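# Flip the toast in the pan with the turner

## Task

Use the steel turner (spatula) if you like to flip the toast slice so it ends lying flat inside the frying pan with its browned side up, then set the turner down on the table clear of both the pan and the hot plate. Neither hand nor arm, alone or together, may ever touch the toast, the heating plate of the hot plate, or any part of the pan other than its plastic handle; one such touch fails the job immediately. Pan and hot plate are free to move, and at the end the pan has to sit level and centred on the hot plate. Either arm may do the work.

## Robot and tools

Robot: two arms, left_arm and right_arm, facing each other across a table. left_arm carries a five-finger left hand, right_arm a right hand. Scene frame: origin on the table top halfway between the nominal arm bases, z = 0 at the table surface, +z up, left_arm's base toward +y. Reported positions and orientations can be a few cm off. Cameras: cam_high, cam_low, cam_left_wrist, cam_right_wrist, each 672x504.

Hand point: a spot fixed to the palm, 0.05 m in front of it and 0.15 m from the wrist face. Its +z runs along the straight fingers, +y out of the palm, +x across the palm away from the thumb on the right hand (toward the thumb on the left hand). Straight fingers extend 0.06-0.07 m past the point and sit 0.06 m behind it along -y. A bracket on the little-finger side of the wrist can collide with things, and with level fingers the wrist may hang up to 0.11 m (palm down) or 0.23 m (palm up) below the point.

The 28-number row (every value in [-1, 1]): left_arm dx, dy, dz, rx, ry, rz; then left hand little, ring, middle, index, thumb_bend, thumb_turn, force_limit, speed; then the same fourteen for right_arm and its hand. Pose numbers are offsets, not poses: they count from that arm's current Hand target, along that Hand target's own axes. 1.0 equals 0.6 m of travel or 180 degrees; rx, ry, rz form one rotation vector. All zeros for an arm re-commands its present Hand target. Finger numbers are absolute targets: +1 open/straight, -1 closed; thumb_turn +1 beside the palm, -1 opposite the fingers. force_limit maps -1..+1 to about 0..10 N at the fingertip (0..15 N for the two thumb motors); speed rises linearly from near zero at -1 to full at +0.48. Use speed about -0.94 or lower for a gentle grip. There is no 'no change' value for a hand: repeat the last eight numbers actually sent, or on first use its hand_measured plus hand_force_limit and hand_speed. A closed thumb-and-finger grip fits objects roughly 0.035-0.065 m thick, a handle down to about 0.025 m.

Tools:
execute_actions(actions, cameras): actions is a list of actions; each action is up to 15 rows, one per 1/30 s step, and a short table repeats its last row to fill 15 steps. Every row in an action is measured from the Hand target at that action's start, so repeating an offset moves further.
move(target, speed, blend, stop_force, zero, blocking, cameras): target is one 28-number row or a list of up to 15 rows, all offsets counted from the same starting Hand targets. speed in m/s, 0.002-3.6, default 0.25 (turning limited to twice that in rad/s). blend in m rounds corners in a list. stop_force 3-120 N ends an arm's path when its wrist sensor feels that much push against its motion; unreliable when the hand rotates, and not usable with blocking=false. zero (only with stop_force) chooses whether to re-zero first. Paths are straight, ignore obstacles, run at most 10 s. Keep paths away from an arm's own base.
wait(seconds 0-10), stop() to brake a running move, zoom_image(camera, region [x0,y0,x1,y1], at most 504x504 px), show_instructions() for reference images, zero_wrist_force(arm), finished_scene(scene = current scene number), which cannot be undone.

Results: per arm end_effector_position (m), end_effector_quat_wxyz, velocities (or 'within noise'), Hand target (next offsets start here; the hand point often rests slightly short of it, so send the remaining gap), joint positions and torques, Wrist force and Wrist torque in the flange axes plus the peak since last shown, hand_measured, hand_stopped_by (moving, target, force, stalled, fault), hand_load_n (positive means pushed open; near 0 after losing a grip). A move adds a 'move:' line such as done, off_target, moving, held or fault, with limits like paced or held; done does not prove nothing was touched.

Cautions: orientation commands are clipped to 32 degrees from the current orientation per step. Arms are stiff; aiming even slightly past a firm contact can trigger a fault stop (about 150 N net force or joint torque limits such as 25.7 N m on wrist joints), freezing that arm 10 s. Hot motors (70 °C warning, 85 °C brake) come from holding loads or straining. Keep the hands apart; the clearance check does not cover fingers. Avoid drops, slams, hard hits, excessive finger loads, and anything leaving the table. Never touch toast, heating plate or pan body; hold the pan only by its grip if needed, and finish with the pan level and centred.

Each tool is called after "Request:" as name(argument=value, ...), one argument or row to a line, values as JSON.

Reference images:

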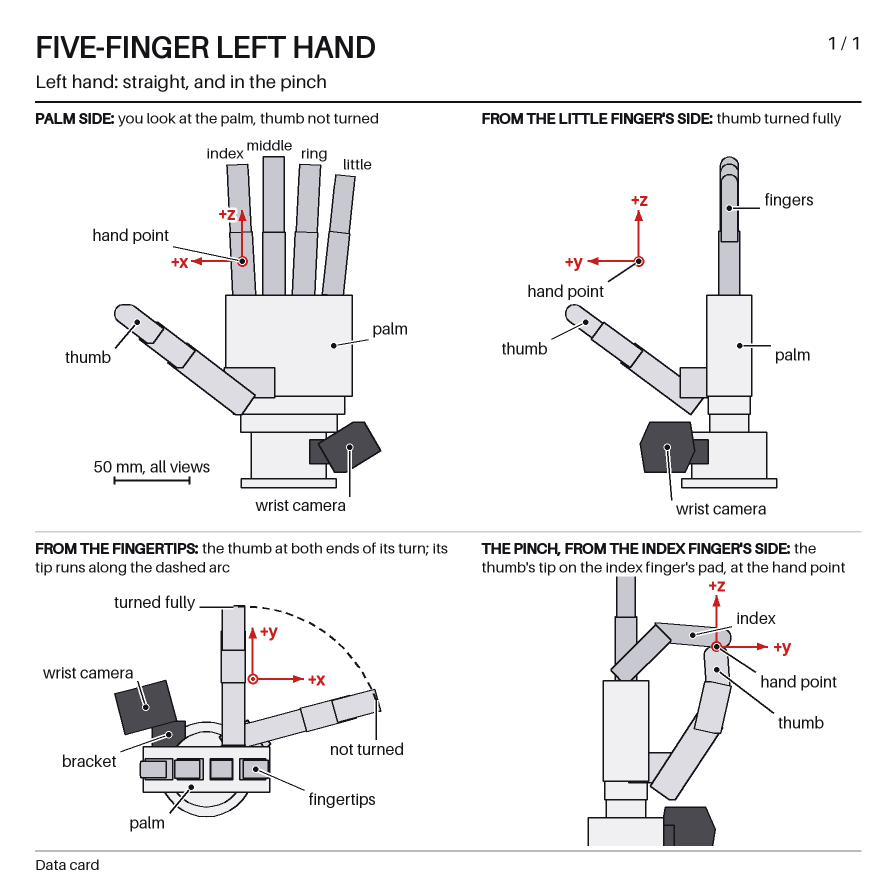

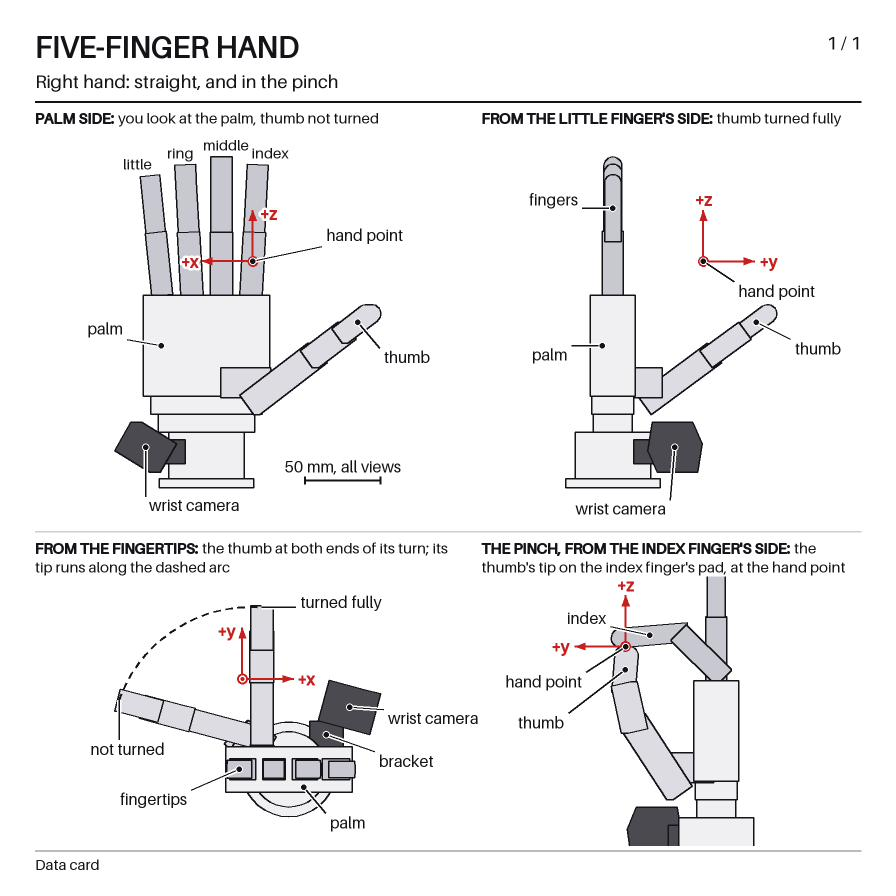

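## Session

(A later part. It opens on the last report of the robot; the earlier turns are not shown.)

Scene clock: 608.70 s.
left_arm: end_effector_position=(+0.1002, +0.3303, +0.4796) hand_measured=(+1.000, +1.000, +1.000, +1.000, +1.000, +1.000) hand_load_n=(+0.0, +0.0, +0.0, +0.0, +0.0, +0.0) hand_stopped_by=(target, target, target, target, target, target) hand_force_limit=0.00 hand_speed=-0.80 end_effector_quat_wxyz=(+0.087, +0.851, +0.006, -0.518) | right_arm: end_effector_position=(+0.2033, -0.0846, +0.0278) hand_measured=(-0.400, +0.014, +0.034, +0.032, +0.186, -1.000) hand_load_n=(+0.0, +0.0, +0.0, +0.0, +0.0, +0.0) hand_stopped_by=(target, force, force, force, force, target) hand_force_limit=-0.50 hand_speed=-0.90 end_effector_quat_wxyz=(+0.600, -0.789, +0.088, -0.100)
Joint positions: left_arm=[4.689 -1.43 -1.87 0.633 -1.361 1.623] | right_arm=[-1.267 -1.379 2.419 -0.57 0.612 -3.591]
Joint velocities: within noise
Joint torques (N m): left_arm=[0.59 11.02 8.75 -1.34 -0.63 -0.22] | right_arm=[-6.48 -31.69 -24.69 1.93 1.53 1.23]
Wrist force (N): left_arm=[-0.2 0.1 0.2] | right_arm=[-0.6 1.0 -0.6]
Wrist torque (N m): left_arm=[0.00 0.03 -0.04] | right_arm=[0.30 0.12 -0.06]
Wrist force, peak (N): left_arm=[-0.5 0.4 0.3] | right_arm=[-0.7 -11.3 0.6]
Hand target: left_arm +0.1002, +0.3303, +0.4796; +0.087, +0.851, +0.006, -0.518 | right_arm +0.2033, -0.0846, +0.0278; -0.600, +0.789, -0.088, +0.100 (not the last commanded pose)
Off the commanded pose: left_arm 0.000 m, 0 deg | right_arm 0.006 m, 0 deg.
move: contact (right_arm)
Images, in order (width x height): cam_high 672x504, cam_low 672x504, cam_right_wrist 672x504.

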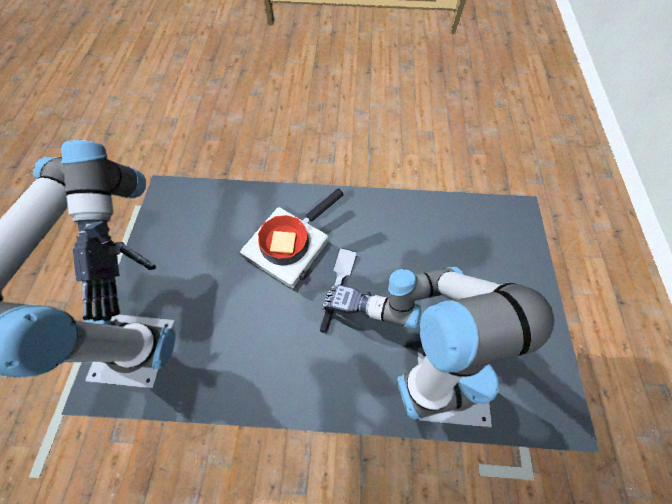

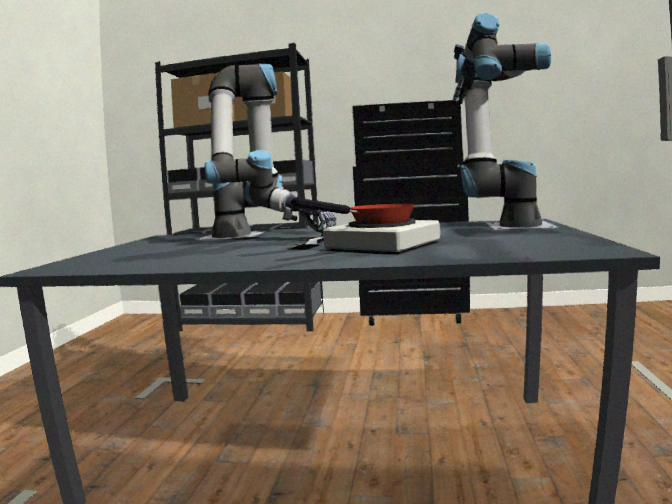

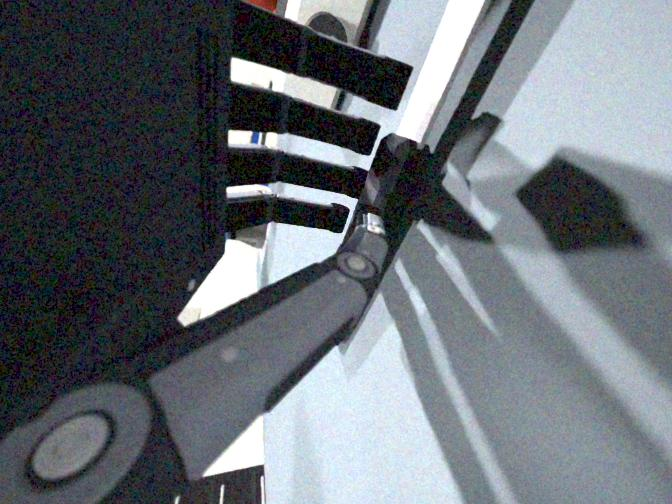

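Request:
execute_actions(
  actions=[
    [[0,0,0,0,0,0,1,1,1,1,1,1,0,-0.8,0,0,0,0,0,0,0.2,0.2,0.2,0.2,0.28,-1,0,-0.5]],
  ],
  cameras=[],
)

Request:
move(
  target=[0,0,0,0,0,0,1,1,1,1,1,1,0,-0.8,-0.0009,0.0161,0.0043,0,0,0,0.2,0.2,0.2,0.2,0.28,-1,0,-0.5],
  speed=0.01,
  stop_force=4,
  cameras=["cam_low","cam_high","cam_right_wrist"],
)

Request:
zoom_image(
  camera="cam_high",
  region=[300, 220, 400, 340],
)

Request:
zoom_image(
  camera="cam_low",
  region=[280, 190, 360, 270],
)

Scene clock: 620.67 s.
left_arm: end_effector_position=(+0.1002, +0.3303, +0.4796) hand_measured=(+1.000, +1.000, +1.000, +1.000, +1.000, +1.000) hand_load_n=(+0.0, +0.0, +0.0, +0.0, +0.0, +0.0) hand_stopped_by=(target, target, target, target, target, target) hand_force_limit=0.00 hand_speed=-0.80 end_effector_quat_wxyz=(+0.087, +0.851, +0.006, -0.518) | right_arm: end_effector_position=(+0.2033, -0.0846, +0.0278) hand_measured=(+0.200, +0.200, +0.200, +0.200, +0.280, -1.000) hand_load_n=(+0.0, +0.0, +0.0, +0.0, +0.0, +0.0) hand_stopped_by=(target, target, target, target, target, target) hand_force_limit=0.00 hand_speed=-0.50 end_effector_quat_wxyz=(+0.600, -0.789, +0.088, -0.100)
Joint positions: left_arm=[4.689 -1.43 -1.87 0.633 -1.361 1.623] | right_arm=[-1.267 -1.379 2.419 -0.57 0.612 -3.591]
Joint velocities: within noise
Joint torques (N m): left_arm=[0.55 11.61 6.56 -1.44 -0.76 -0.18] | right_arm=[-6.77 -31.5 -18.95 1.42 1.3 1.23]
Wrist force (N): left_arm=[-0.4 0.3 0.2] | right_arm=[-0.7 1.1 -0.5]
Wrist torque (N m): left_arm=[0.02 0.05 -0.06] | right_arm=[0.30 0.12 -0.07]
Wrist force, peak (N): left_arm=[-0.5 0.3 0.5] | right_arm=[-0.9 1.1 -0.5]
Hand target: left_arm +0.1002, +0.3303, +0.4796; +0.087, +0.851, +0.006, -0.518 | right_arm +0.2033, -0.0846, +0.0278; -0.600, +0.789, -0.088, +0.100
Off the commanded pose: left_arm 0.000 m, 0 deg | right_arm 0.000 m, 0 deg.
Step readings (end_effector_position of left_arm | right_arm):
0: (+0.1002, +0.3303, +0.4796) | (+0.2033, -0.0846, +0.0278)
1: (+0.1002, +0.3303, +0.4796) | (+0.2033, -0.0846, +0.0278)
2: (+0.1002, +0.3303, +0.4796) | (+0.2033, -0.0846, +0.0278)
4: (+0.1002, +0.3303, +0.4796) | (+0.2033, -0.0846, +0.0278)
8: (+0.1002, +0.3303, +0.4796) | (+0.2033, -0.0846, +0.0278)
15: (+0.1002, +0.3303, +0.4796) | (+0.2033, -0.0846, +0.0278)
No camera images: "cameras" was empty.

Scene clock: 622.53 s.
left_arm: end_effector_position=(+0.1002, +0.3303, +0.4796) hand_measured=(+1.000, +1.000, +1.000, +1.000, +1.000, +1.000) hand_load_n=(+0.0, +0.0, +0.0, +0.0, +0.0, +0.0) hand_stopped_by=(target, target, target, target, target, target) hand_force_limit=0.00 hand_speed=-0.80 end_effector_quat_wxyz=(+0.087, +0.851, +0.006, -0.518) | right_arm: end_effector_position=(+0.2033, -0.0847, +0.0178) hand_measured=(+0.200, +0.200, +0.200, +0.200, +0.280, -1.000) hand_load_n=(+0.0, +0.0, +0.0, +0.0, +0.0, +0.0) hand_stopped_by=(target, target, target, target, target, target) hand_force_limit=0.00 hand_speed=-0.50 end_effector_quat_wxyz=(+0.600, -0.789, +0.088, -0.100)
Joint positions: left_arm=[4.689 -1.43 -1.87 0.633 -1.361 1.623] | right_arm=[-1.267 -1.348 2.426 -0.608 0.612 -3.591]
Joint velocities: within noise
Joint torques (N m): left_arm=[0.4 11.01 7.55 -1.25 -0.59 -0.14] | right_arm=[-9.05 -6.48 3.73 -1.39 -2.23 1.85]
Wrist force (N): left_arm=[-0.1 0.1 0.5] | right_arm=[-0.7 1.1 -0.6]
Wrist torque (N m): left_arm=[-0.03 0.01 -0.03] | right_arm=[0.30 0.13 -0.06]
Wrist force, peak (N): left_arm=[-0.7 0.1 0.3] | right_arm=[-0.9 1.2 -0.6]
Hand target: left_arm +0.1002, +0.3303, +0.4796; +0.087, +0.851, +0.006, -0.518 | right_arm +0.2033, -0.0847, +0.0178; -0.600, +0.789, -0.088, +0.100
Off the commanded pose: left_arm 0.000 m, 0 deg | right_arm 0.000 m, 0 deg.
move: done
Images, in order (width x height): cam_high 672x504, cam_low 672x504, cam_right_wrist 672x504.

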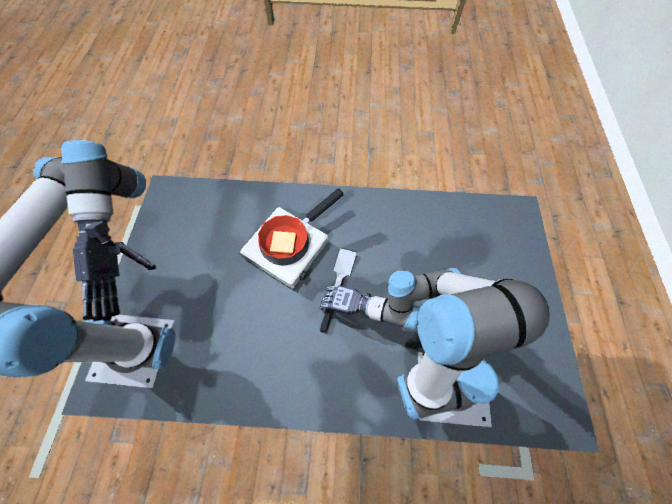

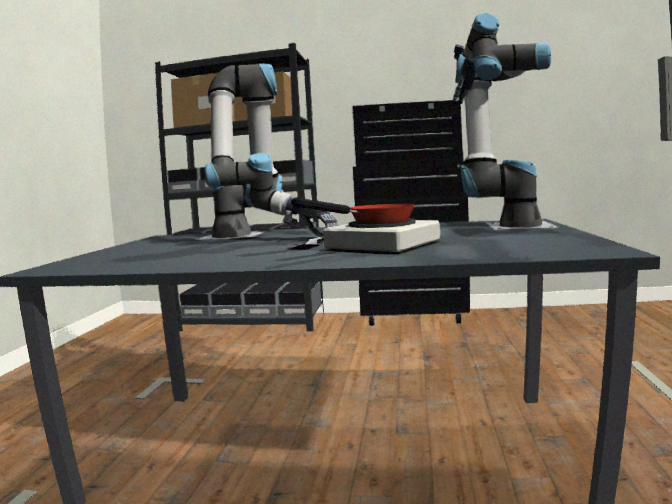

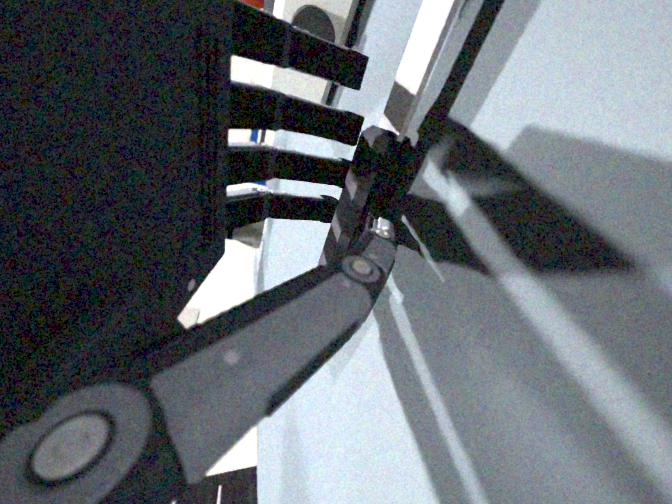

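Scaled by 4.200.

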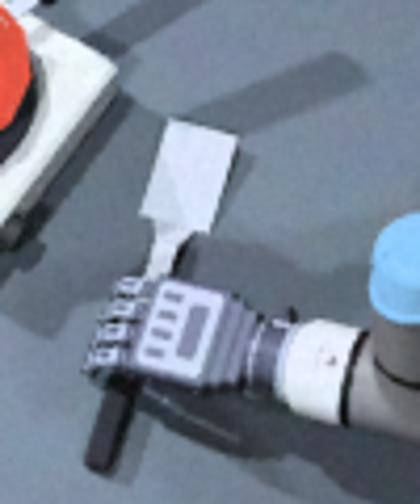

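Scaled by 6.300.

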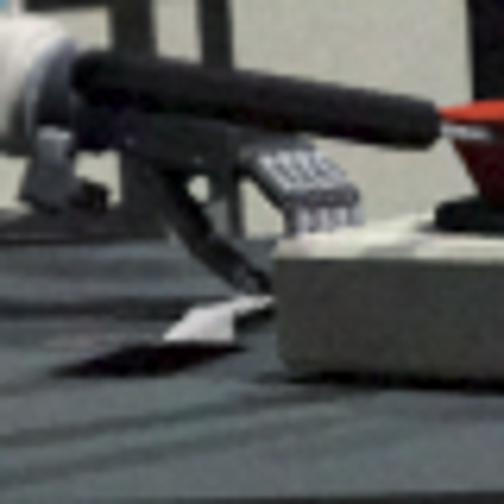

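Request:
execute_actions(
  actions=[
    [[0,0,0,0,0,0,1,1,1,1,1,1,0,-0.8,0,0,0,0,0,0,0.2,-0.4,-0.4,-0.4,0.05,-1,-0.6,-0.85]],
  ],
  cameras=[],
)

Request:
wait(
  seconds=2,
  cameras=["cam_right_wrist"],
)

Scene clock: 629.10 s.
left_arm: end_effector_position=(+0.1002, +0.3303, +0.4796) hand_measured=(+1.000, +1.000, +1.000, +1.000, +1.000, +1.000) hand_load_n=(+0.0, +0.0, +0.5, +0.0, +0.0, +0.0) hand_stopped_by=(target, target, target, target, target, target) hand_force_limit=0.00 hand_speed=-0.80 end_effector_quat_wxyz=(+0.087, +0.851, +0.006, -0.518) | right_arm: end_effector_position=(+0.2033, -0.0847, +0.0178) hand_measured=(+0.200, +0.062, +0.050, +0.050, +0.206, -1.000) hand_load_n=(+0.0, +0.5, +7.0, +4.5, +5.5, +0.5) hand_stopped_by=(target, force, force, force, force, target) hand_force_limit=-0.60 hand_speed=-0.85 end_effector_quat_wxyz=(+0.600, -0.789, +0.088, -0.100)
Joint positions: left_arm=[4.689 -1.43 -1.87 0.633 -1.361 1.623] | right_arm=[-1.267 -1.348 2.426 -0.608 0.612 -3.591]
Joint velocities: within noise
Joint torques (N m): left_arm=[1.08 10.68 7.78 -1.37 -0.75 -0.3] | right_arm=[0.76 -7.37 -1.45 -0.92 -1.81 2.28]
Wrist force (N): left_arm=[-0.3 0.1 0.4] | right_arm=[-0.5 -1.7 -0.2]
Wrist torque (N m): left_arm=[-0.01 0.04 -0.05] | right_arm=[0.31 0.12 -0.14]
Wrist force, peak (N): left_arm=[-0.4 0.0 0.6] | right_arm=[-0.4 -1.9 0.4]
Hand target: left_arm +0.1002, +0.3303, +0.4796; +0.087, +0.851, +0.006, -0.518 | right_arm +0.2033, -0.0847, +0.0178; -0.600, +0.789, -0.088, +0.100
Off the commanded pose: left_arm 0.000 m, 0 deg | right_arm 0.000 m, 0 deg.
Step readings (end_effector_position of left_arm | right_arm):
0: (+0.1002, +0.3303, +0.4796) | (+0.2033, -0.0847, +0.0178)
1: (+0.1002, +0.3303, +0.4796) | (+0.2033, -0.0847, +0.0178)
2: (+0.1002, +0.3303, +0.4796) | (+0.2033, -0.0847, +0.0178)
4: (+0.1002, +0.3303, +0.4796) | (+0.2033, -0.0847, +0.0178)
8: (+0.1002, +0.3303, +0.4796) | (+0.2033, -0.0847, +0.0178)
15: (+0.1002, +0.3303, +0.4796) | (+0.2033, -0.0847, +0.0178)
No camera images: "cameras" was empty.

Scene clock: 631.10 s.
left_arm: end_effector_position=(+0.1002, +0.3303, +0.4796) hand_measured=(+1.000, +1.000, +1.000, +1.000, +1.000, +1.000) hand_load_n=(+0.0, +0.5, +0.0, +0.0, +0.0, +0.0) hand_stopped_by=(target, target, target, target, target, target) hand_force_limit=0.00 hand_speed=-0.80 end_effector_quat_wxyz=(+0.087, +0.851, +0.006, -0.518) | right_arm: end_effector_position=(+0.2033, -0.0847, +0.0178) hand_measured=(+0.200, +0.062, +0.050, +0.050, +0.206, -1.000) hand_load_n=(-0.5, +1.0, +7.0, +4.5, +5.5, +0.5) hand_stopped_by=(target, force, force, force, force, target) hand_force_limit=-0.60 hand_speed=-0.85 end_effector_quat_wxyz=(+0.600, -0.789, +0.088, -0.100)
Joint positions: left_arm=[4.689 -1.43 -1.87 0.633 -1.361 1.623] | right_arm=[-1.267 -1.348 2.426 -0.608 0.612 -3.591]
Joint velocities: within noise
Joint torques (N m): left_arm=[-0.16 10.94 9.07 -1.2 -0.76 -0.43] | right_arm=[5.83 -7.15 -3.55 -0.78 -0.29 2.16]
Wrist force (N): left_arm=[-0.2 0.3 0.5] | right_arm=[-0.2 -1.8 -0.2]
Wrist torque (N m): left_arm=[0.00 0.02 -0.04] | right_arm=[0.31 0.08 -0.11]
Wrist force, peak (N): left_arm=[0.1 0.4 0.6] | right_arm=[-0.4 -2.0 -0.5]
Hand target: left_arm +0.1002, +0.3303, +0.4796; +0.087, +0.851, +0.006, -0.518 | right_arm +0.2033, -0.0847, +0.0178; -0.600, +0.789, -0.088, +0.100
Off the commanded pose: left_arm 0.000 m, 0 deg | right_arm 0.000 m, 0 deg.
wait: 2.00 s; at rest by 0.17 s
Images, in order (width x height): cam_right_wrist 672x504.

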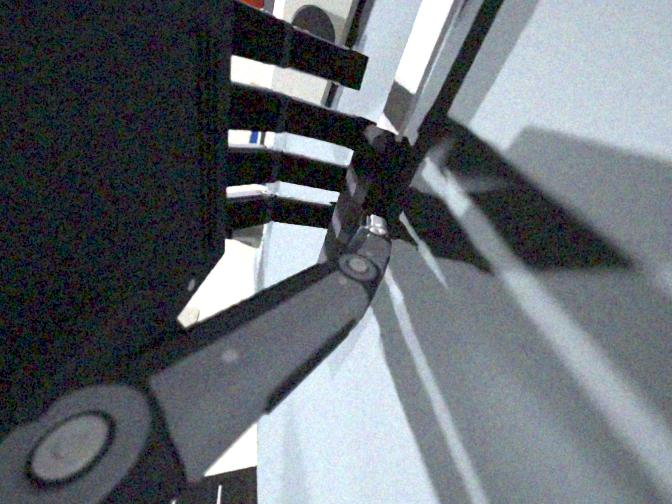

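Raise 8 mm lightly, then squeeze hard.

Request:
move(
  target=[0,0,0,0,0,0,1,1,1,1,1,1,0,-0.8,0.0007,-0.0129,-0.0035,0,0,0,0.2,-0.4,-0.4,-0.4,0.05,-1,-0.6,-0.85],
  speed=0.02,
  cameras=[],
)

Request:
execute_actions(
  actions=[
    [[0,0,0,0,0,0,1,1,1,1,1,1,0,-0.8,0,0,0,0,0,0,0.2,-0.5,-0.5,-0.5,-0.05,-1,0.8,-0.88]],
  ],
  cameras=[],
)

Request:
wait(
  seconds=2,
  cameras=["cam_right_wrist"],
)

Scene clock: 635.40 s.
left_arm: end_effector_position=(+0.1002, +0.3303, +0.4796) hand_measured=(+1.000, +1.000, +1.000, +1.000, +1.000, +1.000) hand_load_n=(-0.5, +0.0, +0.0, +0.0, +0.0, +0.0) hand_stopped_by=(target, target, target, target, target, target) hand_force_limit=0.00 hand_speed=-0.80 end_effector_quat_wxyz=(+0.087, +0.851, +0.006, -0.518) | right_arm: end_effector_position=(+0.2032, -0.0847, +0.0258) hand_measured=(+0.200, +0.062, +0.050, +0.050, +0.206, -1.000) hand_load_n=(+0.0, +0.0, +6.0, +4.5, +6.0, +1.5) hand_stopped_by=(target, force, force, force, force, target) hand_force_limit=-0.60 hand_speed=-0.85 end_effector_quat_wxyz=(+0.600, -0.789, +0.088, -0.100)
Joint positions: left_arm=[4.689 -1.43 -1.87 0.633 -1.361 1.623] | right_arm=[-1.267 -1.373 2.421 -0.578 0.612 -3.591]
Joint velocities: within noise
Joint torques (N m): left_arm=[0.96 10.56 9.1 -1.1 -0.36 -0.22] | right_arm=[2.76 -32.12 -25.79 2.06 0.69 -1.47]
Wrist force (N): left_arm=[0.1 0.2 0.3] | right_arm=[-0.8 2.3 -0.1]
Wrist torque (N m): left_arm=[0.00 -0.02 -0.03] | right_arm=[0.27 0.13 0.04]
Wrist force, peak (N): left_arm=[0.0 0.4 0.7] | right_arm=[-1.0 2.5 -0.1]
Hand target: left_arm +0.1002, +0.3303, +0.4796; +0.087, +0.851, +0.006, -0.518 | right_arm +0.2033, -0.0847, +0.0258; -0.600, +0.789, -0.088, +0.100
Off the commanded pose: left_arm 0.000 m, 0 deg | right_arm 0.000 m, 0 deg.
move: done
No camera images: "cameras" was empty.

Scene clock: 636.10 s.
left_arm: end_effector_position=(+0.1002, +0.3303, +0.4796) hand_measured=(+1.000, +1.000, +1.000, +1.000, +1.000, +1.000) hand_load_n=(+0.0, +0.0, +0.0, +0.0, +0.0, +0.0) hand_stopped_by=(target, target, target, target, target, target) hand_force_limit=0.00 hand_speed=-0.80 end_effector_quat_wxyz=(+0.087, +0.851, +0.006, -0.518) | right_arm: end_effector_position=(+0.2032, -0.0847, +0.0258) hand_measured=(+0.200, +0.032, +0.042, +0.030, +0.198, -1.000) hand_load_n=(+0.0, +7.0, +5.5, +13.5, +14.0, +4.0) hand_stopped_by=(target, force, force, force, force, target) hand_force_limit=0.80 hand_speed=-0.88 end_effector_quat_wxyz=(+0.600, -0.789, +0.088, -0.100)
Joint positions: left_arm=[4.689 -1.43 -1.87 0.633 -1.361 1.623] | right_arm=[-1.267 -1.373 2.421 -0.577 0.612 -3.591]
Joint velocities: within noise
Joint torques (N m): left_arm=[0.08 10.47 7.84 -1.17 -0.5 -0.51] | right_arm=[-7.2 -32.03 -24.33 1.75 -0.94 -2.93]
Wrist force (N): left_arm=[-0.3 0.2 0.4] | right_arm=[-0.9 1.7 -0.7]
Wrist torque (N m): left_arm=[0.00 0.03 -0.05] | right_arm=[0.26 0.16 -0.05]
Wrist force, peak (N): left_arm=[-0.4 0.0 0.4] | right_arm=[-0.5 2.3 -0.2]
Hand target: left_arm +0.1002, +0.3303, +0.4796; +0.087, +0.851, +0.006, -0.518 | right_arm +0.2033, -0.0847, +0.0258; -0.600, +0.789, -0.088, +0.100
Off the commanded pose: left_arm 0.000 m, 0 deg | right_arm 0.000 m, 0 deg.
Step readings (end_effector_position of left_arm | right_arm):
0: (+0.1002, +0.3303, +0.4796) | (+0.2032, -0.0847, +0.0258)
1: (+0.1002, +0.3303, +0.4796) | (+0.2032, -0.0847, +0.0258)
2: (+0.1002, +0.3303, +0.4796) | (+0.2032, -0.0847, +0.0258)
4: (+0.1002, +0.3303, +0.4796) | (+0.2032, -0.0847, +0.0258)
8: (+0.1002, +0.3303, +0.4796) | (+0.2032, -0.0847, +0.0258)
15: (+0.1002, +0.3303, +0.4796) | (+0.2032, -0.0847, +0.0258)
No camera images: "cameras" was empty.

Scene clock: 638.10 s.
left_arm: end_effector_position=(+0.1002, +0.3303, +0.4796) hand_measured=(+1.000, +1.000, +1.000, +1.000, +1.000, +1.000) hand_load_n=(+0.0, +0.0, +0.0, +0.0, +0.0, +0.0) hand_stopped_by=(target, target, target, target, target, target) hand_force_limit=0.00 hand_speed=-0.80 end_effector_quat_wxyz=(+0.087, +0.851, +0.006, -0.518) | right_arm: end_effector_position=(+0.2033, -0.0847, +0.0258) hand_measured=(+0.200, +0.032, +0.042, +0.030, +0.198, -1.000) hand_load_n=(+0.0, +7.0, +5.5, +14.0, +14.0, +4.0) hand_stopped_by=(target, force, force, force, force, target) hand_force_limit=0.80 hand_speed=-0.88 end_effector_quat_wxyz=(+0.600, -0.789, +0.088, -0.100)
Joint positions: left_arm=[4.689 -1.43 -1.87 0.633 -1.361 1.623] | right_arm=[-1.267 -1.373 2.421 -0.577 0.612 -3.591]
Joint velocities: within noise
Joint torques (N m): left_arm=[-0.57 11.4 8.92 -1.16 -0.65 -0.31] | right_arm=[-10.9 -31.9 -21.16 1.49 -2.03 -2.87]
Wrist force (N): left_arm=[-0.4 0.3 -0.1] | right_arm=[-1.2 1.5 -0.6]
Wrist torque (N m): left_arm=[0.03 0.04 -0.06] | right_arm=[0.25 0.18 -0.06]
Wrist force, peak (N): left_arm=[0.0 0.4 0.6] | right_arm=[-0.9 1.8 -0.5]
Hand target: left_arm +0.1002, +0.3303, +0.4796; +0.087, +0.851, +0.006, -0.518 | right_arm +0.2033, -0.0847, +0.0258; -0.600, +0.789, -0.088, +0.100
Off the commanded pose: left_arm 0.000 m, 0 deg | right_arm 0.000 m, 0 deg.
wait: 2.00 s; at rest by 0.17 s
Images, in order (width x height): cam_right_wrist 672x504.

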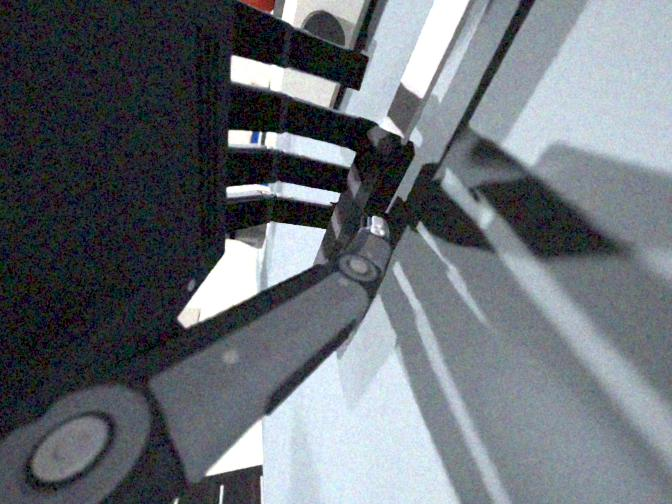

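Request:
move(
  target=[0,0,0,0,0,0,1,1,1,1,1,1,0,-0.8,0.0078,-0.1447,-0.0388,0,0,0,0.2,-0.5,-0.5,-0.5,-0.05,-1,0.8,-0.88],
  speed=0.05,
  cameras=["cam_low","cam_high"],
)

Request:
zoom_image(
  camera="cam_low",
  region=[240, 160, 400, 270],
)

Scene clock: 646.53 s.
left_arm: end_effector_position=(+0.1002, +0.3303, +0.4796) hand_measured=(+1.000, +1.000, +1.000, +1.000, +1.000, +1.000) hand_load_n=(+0.0, +0.0, +0.0, +0.0, +0.0, -0.5) hand_stopped_by=(target, target, target, target, target, target) hand_force_limit=0.00 hand_speed=-0.80 end_effector_quat_wxyz=(+0.087, +0.851, +0.006, -0.518) | right_arm: end_effector_position=(+0.2032, -0.0845, +0.1158) hand_measured=(+0.200, +0.032, +0.042, +0.030, +0.198, -1.000) hand_load_n=(+0.0, +6.0, +5.5, +13.0, +15.5, +4.0) hand_stopped_by=(target, force, force, force, force, target) hand_force_limit=0.80 hand_speed=-0.88 end_effector_quat_wxyz=(+0.600, -0.789, +0.088, -0.100)
Joint positions: left_arm=[4.689 -1.43 -1.87 0.633 -1.361 1.623] | right_arm=[-1.266 -1.609 2.326 -0.247 0.613 -3.59]
Joint velocities: within noise
Joint torques (N m): left_arm=[-0.44 10.78 7.97 -0.86 -0.16 -0.35] | right_arm=[-11.01 -28.71 -30.78 1.95 -2.31 -3]
Wrist force (N): left_arm=[-0.2 0.1 0.4] | right_arm=[-1.0 2.6 0.1]
Wrist torque (N m): left_arm=[-0.02 0.02 -0.05] | right_arm=[0.26 0.12 0.10]
Wrist force, peak (N): left_arm=[-0.5 0.6 0.5] | right_arm=[-0.9 3.0 -0.2]
Hand target: left_arm +0.1002, +0.3303, +0.4796; +0.087, +0.851, +0.006, -0.518 | right_arm +0.2032, -0.0845, +0.1158; -0.600, +0.789, -0.088, +0.100
Off the commanded pose: left_arm 0.000 m, 0 deg | right_arm 0.000 m, 0 deg.
move: done
Images, in order (width x height): cam_high 672x504, cam_low 672x504.

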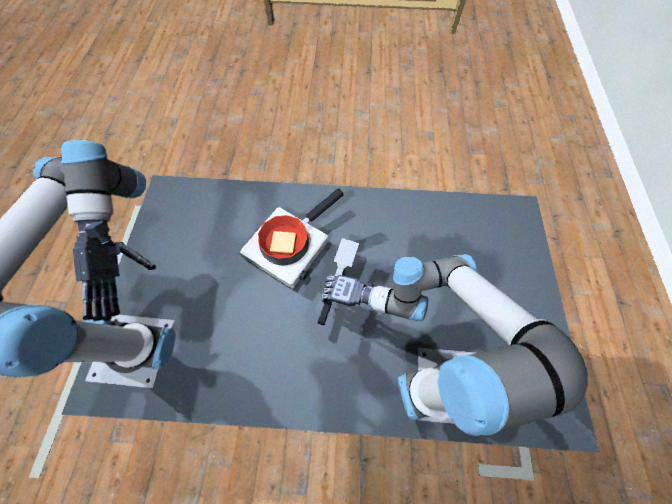

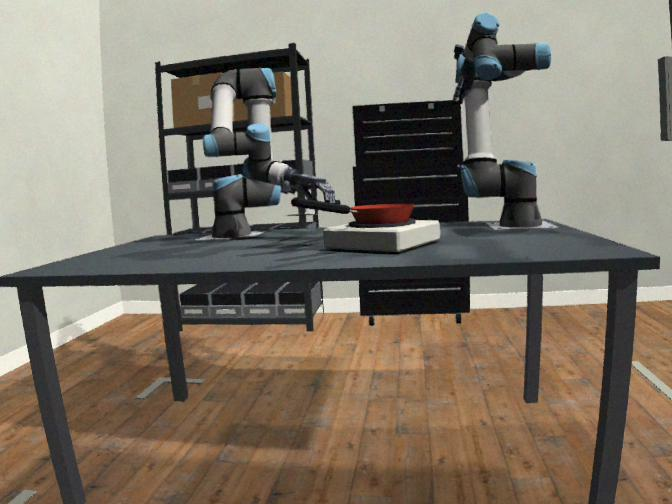

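Scaled by 3.150.

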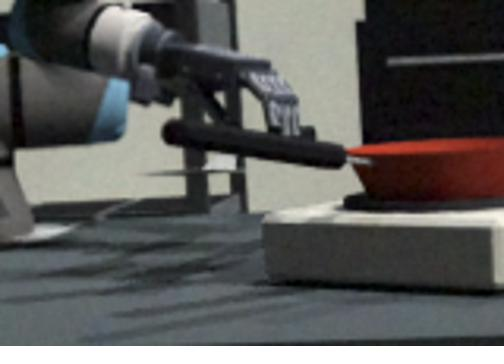

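Request:
zoom_image(
  camera="cam_high",
  region=[300, 220, 400, 340],
)

Scaled by 4.200.

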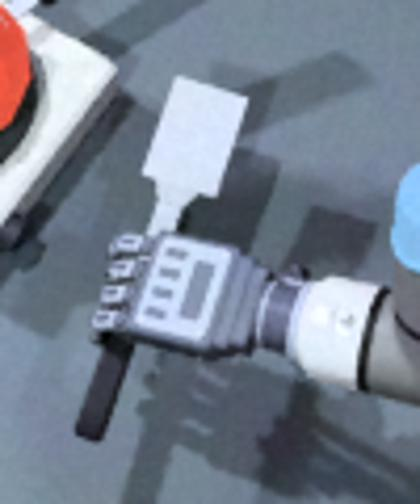

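Request:
move(
  target=[0,0,0,0,0,0,1,1,1,1,1,1,0,-0.8,0.0923,-0.2291,-0.1207,-0.0202,-0.1279,0.3391,0.2,-0.5,-0.5,-0.5,-0.05,-1,0.8,-0.88],
  speed=0.3,
  cameras=["cam_low","cam_high","cam_right_wrist"],
)

Request:
zoom_image(
  camera="cam_low",
  region=[220, 120, 400, 270],
)

Scene clock: 668.30 s.
left_arm: end_effector_position=(+0.1002, +0.3303, +0.4796) hand_measured=(+1.000, +1.000, +1.000, +1.000, +1.000, +1.000) hand_load_n=(+0.0, +0.0, +0.0, +0.0, +0.0, +0.0) hand_stopped_by=(target, target, target, target, target, target) hand_force_limit=0.00 hand_speed=-0.80 end_effector_quat_wxyz=(+0.087, +0.851, +0.006, -0.518) | right_arm: end_effector_position=(+0.2400, -0.1296, +0.2701) hand_measured=(+0.200, +0.032, +0.042, +0.030, +0.198, -1.000) hand_load_n=(+0.0, +7.0, +5.5, +12.5, +15.5, +3.0) hand_stopped_by=(target, force, force, force, force, target) hand_force_limit=0.80 hand_speed=-0.88 end_effector_quat_wxyz=(+0.548, -0.657, +0.361, +0.371)
Joint positions: left_arm=[4.689 -1.43 -1.87 0.633 -1.361 1.623] | right_arm=[-1.554 -1.127 2.02 1.332 0.157 -4.277]
Joint velocities: within noise
Joint torques (N m): left_arm=[-0.12 10.27 8.34 -1.14 -0.37 -0.51] | right_arm=[8.49 -18.63 1.95 3.95 0.41 -2.64]
Wrist force (N): left_arm=[-0.3 0.1 0.2] | right_arm=[0.5 2.4 -0.2]
Wrist torque (N m): left_arm=[-0.01 0.03 -0.04] | right_arm=[0.35 0.10 -0.08]
Wrist force, peak (N): left_arm=[-0.5 0.5 0.4] | right_arm=[-1.3 3.0 0.0]
Hand target: left_arm +0.1002, +0.3303, +0.4796; +0.087, +0.851, +0.006, -0.518 | right_arm +0.2400, -0.1296, +0.2701; -0.548, +0.657, -0.361, -0.371
Off the commanded pose: left_arm 0.000 m, 0 deg | right_arm 0.000 m, 0 deg.
move: done
Images, in order (width x height): cam_high 672x504, cam_low 672x504, cam_right_wrist 672x504.

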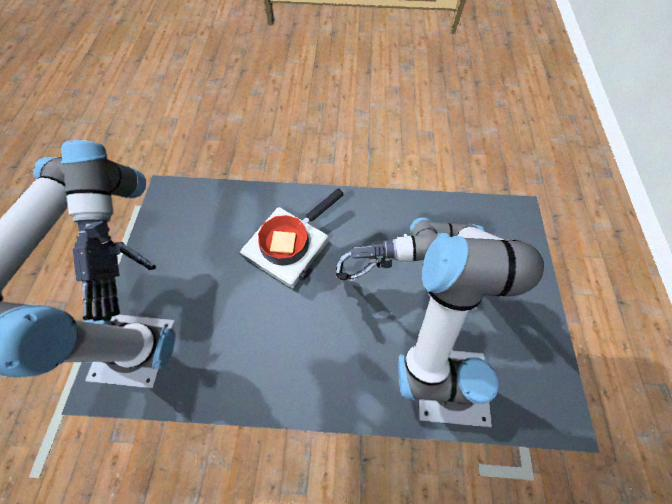

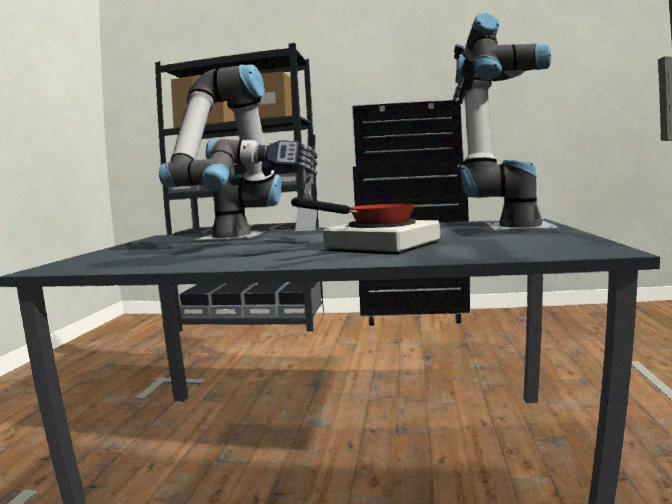

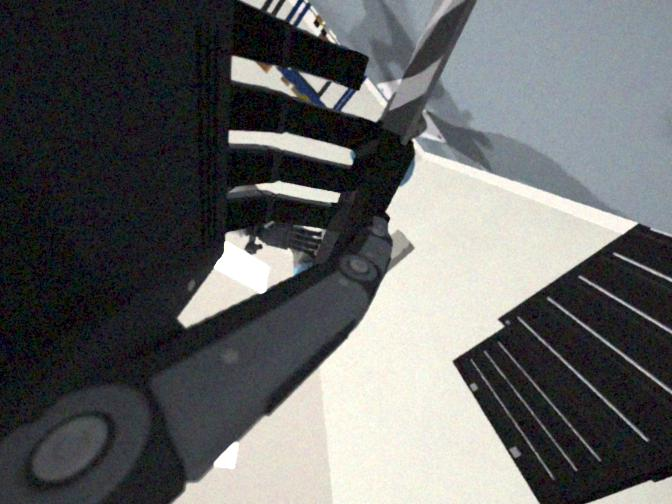

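Scaled by 2.800.

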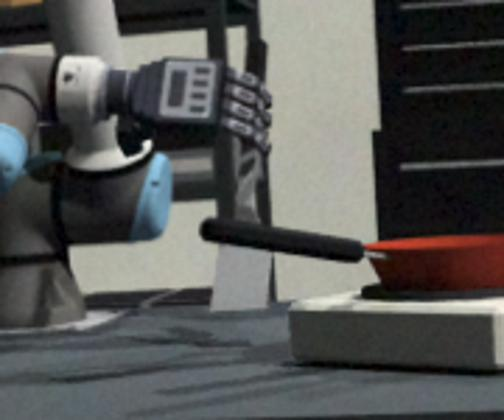

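Request:
move(
  target=[0,0,0,0,0,0,1,1,1,1,1,1,0,-0.8,0.1177,0.0605,0.0162,0,0,0,0.2,-0.5,-0.5,-0.5,-0.05,-1,0.8,-0.88],
  speed=0.025,
  stop_force=3,
  cameras=["cam_low","cam_high"],
)

Request:
zoom_image(
  camera="cam_low",
  region=[220, 120, 400, 270],
)

Request:
zoom_image(
  camera="cam_high",
  region=[230, 180, 400, 300],
)

Scene clock: 674.67 s.
left_arm: end_effector_position=(+0.1002, +0.3303, +0.4796) hand_measured=(+1.000, +1.000, +1.000, +1.000, +1.000, +1.000) hand_load_n=(+0.0, +0.0, +0.0, +0.0, +0.0, +0.0) hand_stopped_by=(target, target, target, target, target, target) hand_force_limit=0.00 hand_speed=-0.80 end_effector_quat_wxyz=(+0.087, +0.851, +0.006, -0.518) | right_arm: end_effector_position=(+0.2400, -0.1297, +0.2294) hand_measured=(+0.200, +0.032, +0.042, +0.030, +0.198, -1.000) hand_load_n=(+0.0, +6.5, +5.5, +13.0, +15.0, +3.5) hand_stopped_by=(target, force, force, force, force, target) hand_force_limit=0.80 hand_speed=-0.88 end_effector_quat_wxyz=(+0.548, -0.657, +0.361, +0.371)
Joint positions: left_arm=[4.689 -1.43 -1.87 0.633 -1.361 1.623] | right_arm=[-1.554 -1.039 2.037 1.232 0.157 -4.281]
Joint velocities: within noise
Joint torques (N m): left_arm=[-1.37 10.76 7.44 -1.08 -0.35 -0.55] | right_arm=[-9.23 -45.59 -23.96 3.93 0.47 2.18]
Wrist force (N): left_arm=[0.4 0.0 0.5] | right_arm=[0.3 2.3 -0.3]
Wrist torque (N m): left_arm=[-0.04 -0.06 -0.01] | right_arm=[0.34 0.11 -0.07]
Wrist force, peak (N): left_arm=[-0.4 0.3 0.6] | right_arm=[-5.6 1.4 0.4]
Hand target: left_arm +0.1002, +0.3303, +0.4796; +0.087, +0.851, +0.006, -0.518 | right_arm +0.2400, -0.1297, +0.2294; -0.548, +0.657, -0.361, -0.371 (not the last commanded pose)
Off the commanded pose: left_arm 0.000 m, 0 deg | right_arm 0.039 m, 0 deg.
move: contact (right_arm)
Images, in order (width x height): cam_high 672x504, cam_low 672x504.

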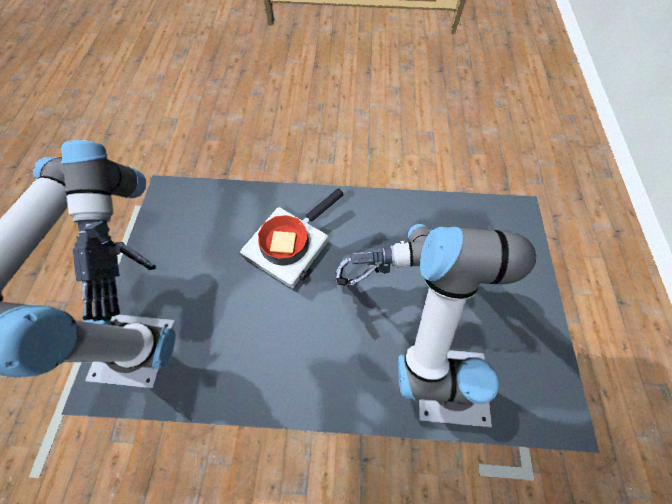

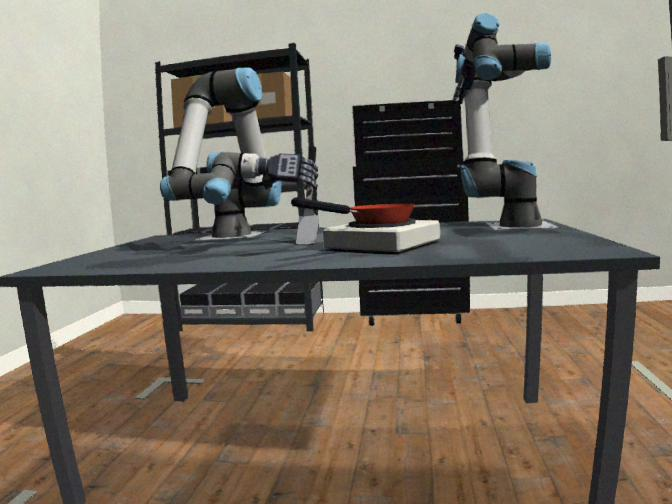

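Scaled by 2.800.

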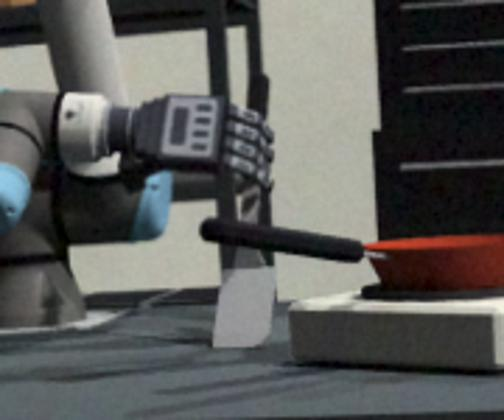

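Scaled by 2.965.

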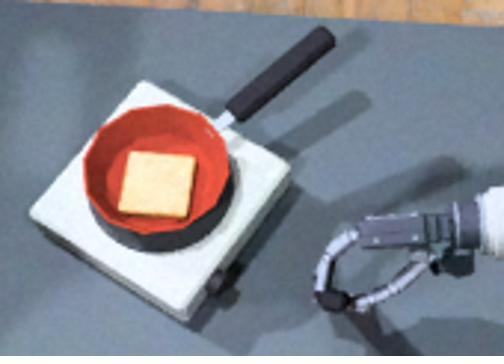

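Request:
move(
  target=[0,0,0,0,0,0,1,1,1,1,1,1,0,-0.8,0.1766,0.0907,0.0243,0,0.0604,-0.2254,0.2,-0.5,-0.5,-0.5,-0.05,-1,0.8,-0.88],
  speed=0.25,
  cameras=[],
)

Request:
move(
  target=[0,0,0,0,0,0,1,1,1,1,1,1,0,-0.8,0.01995,0.0529,0.0142,0,0,0,0.2,-0.5,-0.5,-0.5,-0.05,-1,0.8,-0.88],
  speed=0.02,
  stop_force=3,
  cameras=["cam_low","cam_high"],
)

Request:
zoom_image(
  camera="cam_high",
  region=[270, 200, 400, 320],
)

Scene clock: 687.30 s.
left_arm: end_effector_position=(+0.1002, +0.3303, +0.4796) hand_measured=(+1.000, +1.000, +1.000, +1.000, +1.000, +1.000) hand_load_n=(+0.0, +0.0, +0.0, +0.0, +0.0, +0.0) hand_stopped_by=(target, target, target, target, target, target) hand_force_limit=0.00 hand_speed=-0.80 end_effector_quat_wxyz=(+0.087, +0.851, +0.006, -0.518) | right_arm: end_effector_position=(+0.2400, -0.1300, +0.1094) hand_measured=(+0.200, +0.032, +0.042, +0.032, +0.198, -1.000) hand_load_n=(+0.0, +6.5, +6.5, +12.5, +15.5, +3.0) hand_stopped_by=(target, force, force, force, force, target) hand_force_limit=0.80 hand_speed=-0.88 end_effector_quat_wxyz=(+0.607, -0.773, +0.160, +0.095)
Joint positions: left_arm=[4.689 -1.43 -1.87 0.633 -1.361 1.623] | right_arm=[-1.531 -1.177 2.108 0.38 0.257 -4.084]
Joint velocities: within noise
Joint torques (N m): left_arm=[-0.79 9.97 8 -0.9 -0.38 -0.6] | right_arm=[8.86 -41.74 3.63 0.34 0.4 2.53]
Wrist force (N): left_arm=[-0.4 0.0 0.5] | right_arm=[-0.1 2.9 -0.1]
Wrist torque (N m): left_arm=[-0.05 0.05 -0.05] | right_arm=[0.33 0.05 0.07]
Wrist force, peak (N): left_arm=[-0.4 0.3 0.7] | right_arm=[-11.5 -0.4 0.3]
Hand target: left_arm +0.1002, +0.3303, +0.4796; +0.087, +0.851, +0.006, -0.518 | right_arm +0.2400, -0.1300, +0.1094; -0.607, +0.773, -0.160, -0.095
Off the commanded pose: left_arm 0.000 m, 0 deg | right_arm 0.000 m, 0 deg.
move: done
No camera images: "cameras" was empty.

Scene clock: 689.93 s.
left_arm: end_effector_position=(+0.1002, +0.3303, +0.4796) hand_measured=(+1.000, +1.000, +1.000, +1.000, +1.000, +1.000) hand_load_n=(+0.0, +0.0, +0.0, +0.0, +0.0, +0.0) hand_stopped_by=(target, target, target, target, target, target) hand_force_limit=0.00 hand_speed=-0.80 end_effector_quat_wxyz=(+0.087, +0.851, +0.006, -0.518) | right_arm: end_effector_position=(+0.2400, -0.1301, +0.0744) hand_measured=(+0.200, +0.032, +0.042, +0.032, +0.198, -1.000) hand_load_n=(+0.0, +8.5, +5.5, +14.0, +12.5, +2.5) hand_stopped_by=(target, force, force, force, force, target) hand_force_limit=0.80 hand_speed=-0.88 end_effector_quat_wxyz=(+0.607, -0.773, +0.160, +0.095)
Joint positions: left_arm=[4.689 -1.43 -1.87 0.633 -1.361 1.623] | right_arm=[-1.531 -1.097 2.123 0.286 0.257 -4.084]
Joint velocities: within noise
Joint torques (N m): left_arm=[-1.95 9.81 7.07 -0.67 -0.55 -0.31] | right_arm=[-0.11 -15.96 4.16 0.61 -0.38 2.61]
Wrist force (N): left_arm=[-0.2 0.3 0.3] | right_arm=[-2.1 0.9 -0.8]
Wrist torque (N m): left_arm=[0.01 0.02 -0.05] | right_arm=[0.32 0.26 -0.45]
Wrist force, peak (N): left_arm=[-0.3 0.1 0.8] | right_arm=[-0.3 3.1 -0.3]
Hand target: left_arm +0.1002, +0.3303, +0.4796; +0.087, +0.851, +0.006, -0.518 | right_arm +0.2400, -0.1300, +0.0744; -0.607, +0.773, -0.160, -0.095
Off the commanded pose: left_arm 0.000 m, 0 deg | right_arm 0.000 m, 0 deg.
move: done
Images, in order (width x height): cam_high 672x504, cam_low 672x504.

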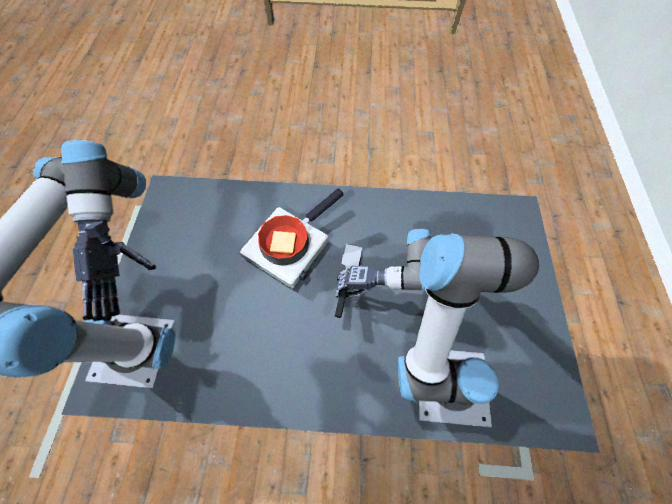

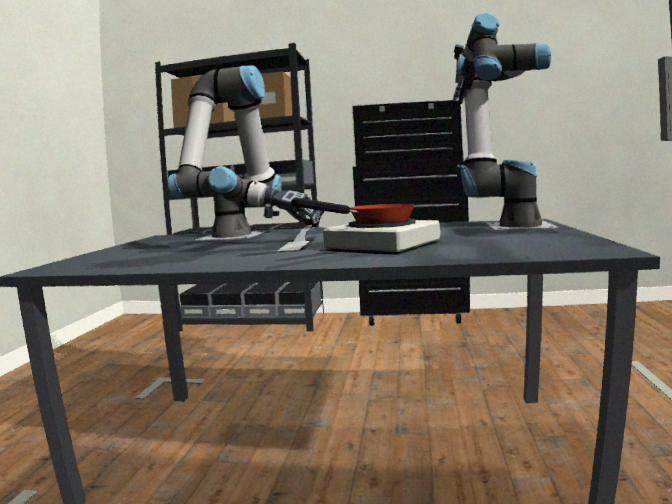

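Scaled by 3.877.

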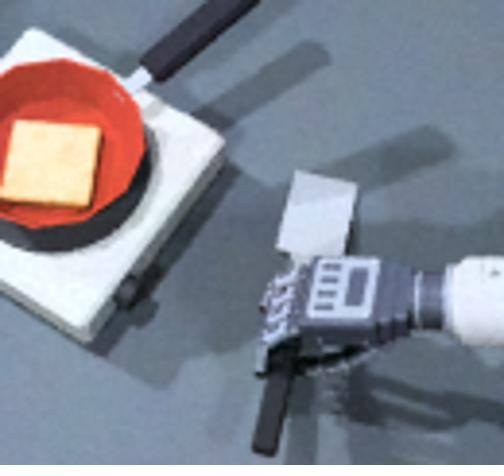

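Request:
move(
  target=[0,0,0,0,0,0,1,1,1,1,1,1,0,-0.8,-0.0285,-0.0756,-0.0203,0,0,0,0.2,-0.5,-0.5,-0.5,-0.05,-1,0.8,-0.88],
  speed=0.1,
  cameras=["cam_low","cam_right_wrist"],
)

Request:
zoom_image(
  camera="cam_low",
  region=[240, 160, 400, 270],
)

Scene clock: 710.60 s.
left_arm: end_effector_position=(+0.1002, +0.3303, +0.4796) hand_measured=(+1.000, +1.000, +1.000, +1.000, +1.000, +1.000) hand_load_n=(+0.0, +0.0, +0.0, +0.0, +0.0, +0.0) hand_stopped_by=(target, target, target, target, target, target) hand_force_limit=0.00 hand_speed=-0.80 end_effector_quat_wxyz=(+0.087, +0.851, +0.006, -0.518) | right_arm: end_effector_position=(+0.2400, -0.1300, +0.1243) hand_measured=(+0.200, +0.032, +0.042, +0.032, +0.198, -1.000) hand_load_n=(+0.0, +6.5, +5.0, +13.0, +15.5, +2.5) hand_stopped_by=(target, force, force, force, force, target) hand_force_limit=0.80 hand_speed=-0.88 end_effector_quat_wxyz=(+0.607, -0.773, +0.160, +0.095)
Joint positions: left_arm=[4.689 -1.43 -1.87 0.633 -1.361 1.623] | right_arm=[-1.531 -1.21 2.099 0.42 0.257 -4.083]
Joint velocities: within noise
Joint torques (N m): left_arm=[-1.92 9.47 7.95 -0.8 -0.31 -0.67] | right_arm=[-11 -41.12 -27.18 4.34 0.3 -2.72]
Wrist force (N): left_arm=[0.1 0.2 0.3] | right_arm=[-0.4 3.0 -0.1]
Wrist torque (N m): left_arm=[0.00 -0.02 -0.03] | right_arm=[0.35 0.10 0.05]
Wrist force, peak (N): left_arm=[0.0 0.5 0.7] | right_arm=[0.0 3.4 -0.2]
Hand target: left_arm +0.1002, +0.3303, +0.4796; +0.087, +0.851, +0.006, -0.518 | right_arm +0.2400, -0.1300, +0.1244; -0.607, +0.773, -0.160, -0.095
Off the commanded pose: left_arm 0.000 m, 0 deg | right_arm 0.000 m, 0 deg.
move: done
Images, in order (width x height): cam_low 672x504, cam_right_wrist 672x504.

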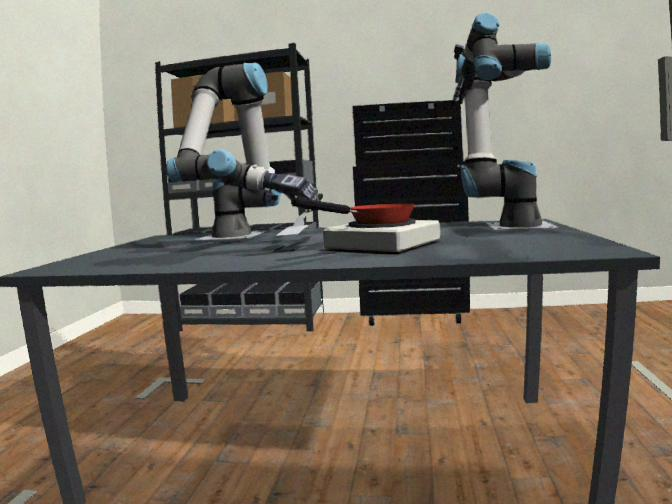

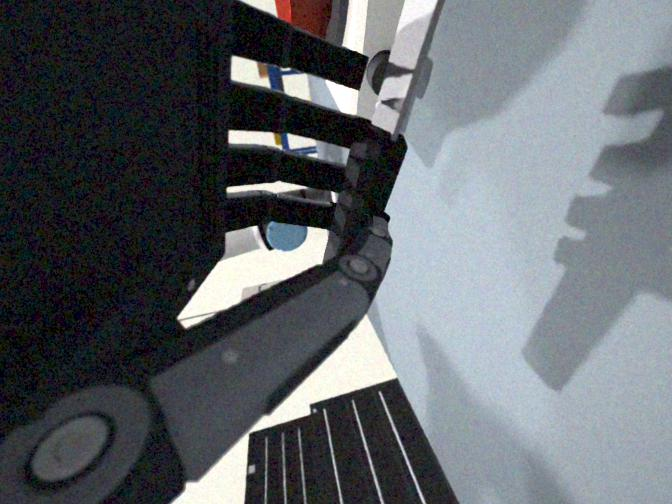

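Scaled by 3.150.

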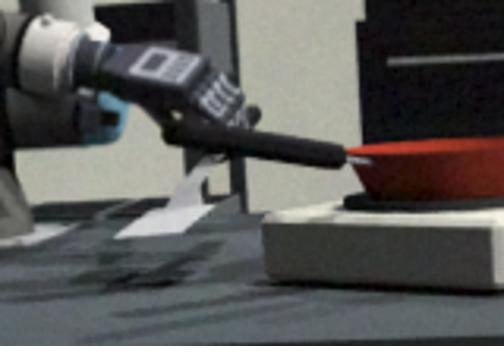

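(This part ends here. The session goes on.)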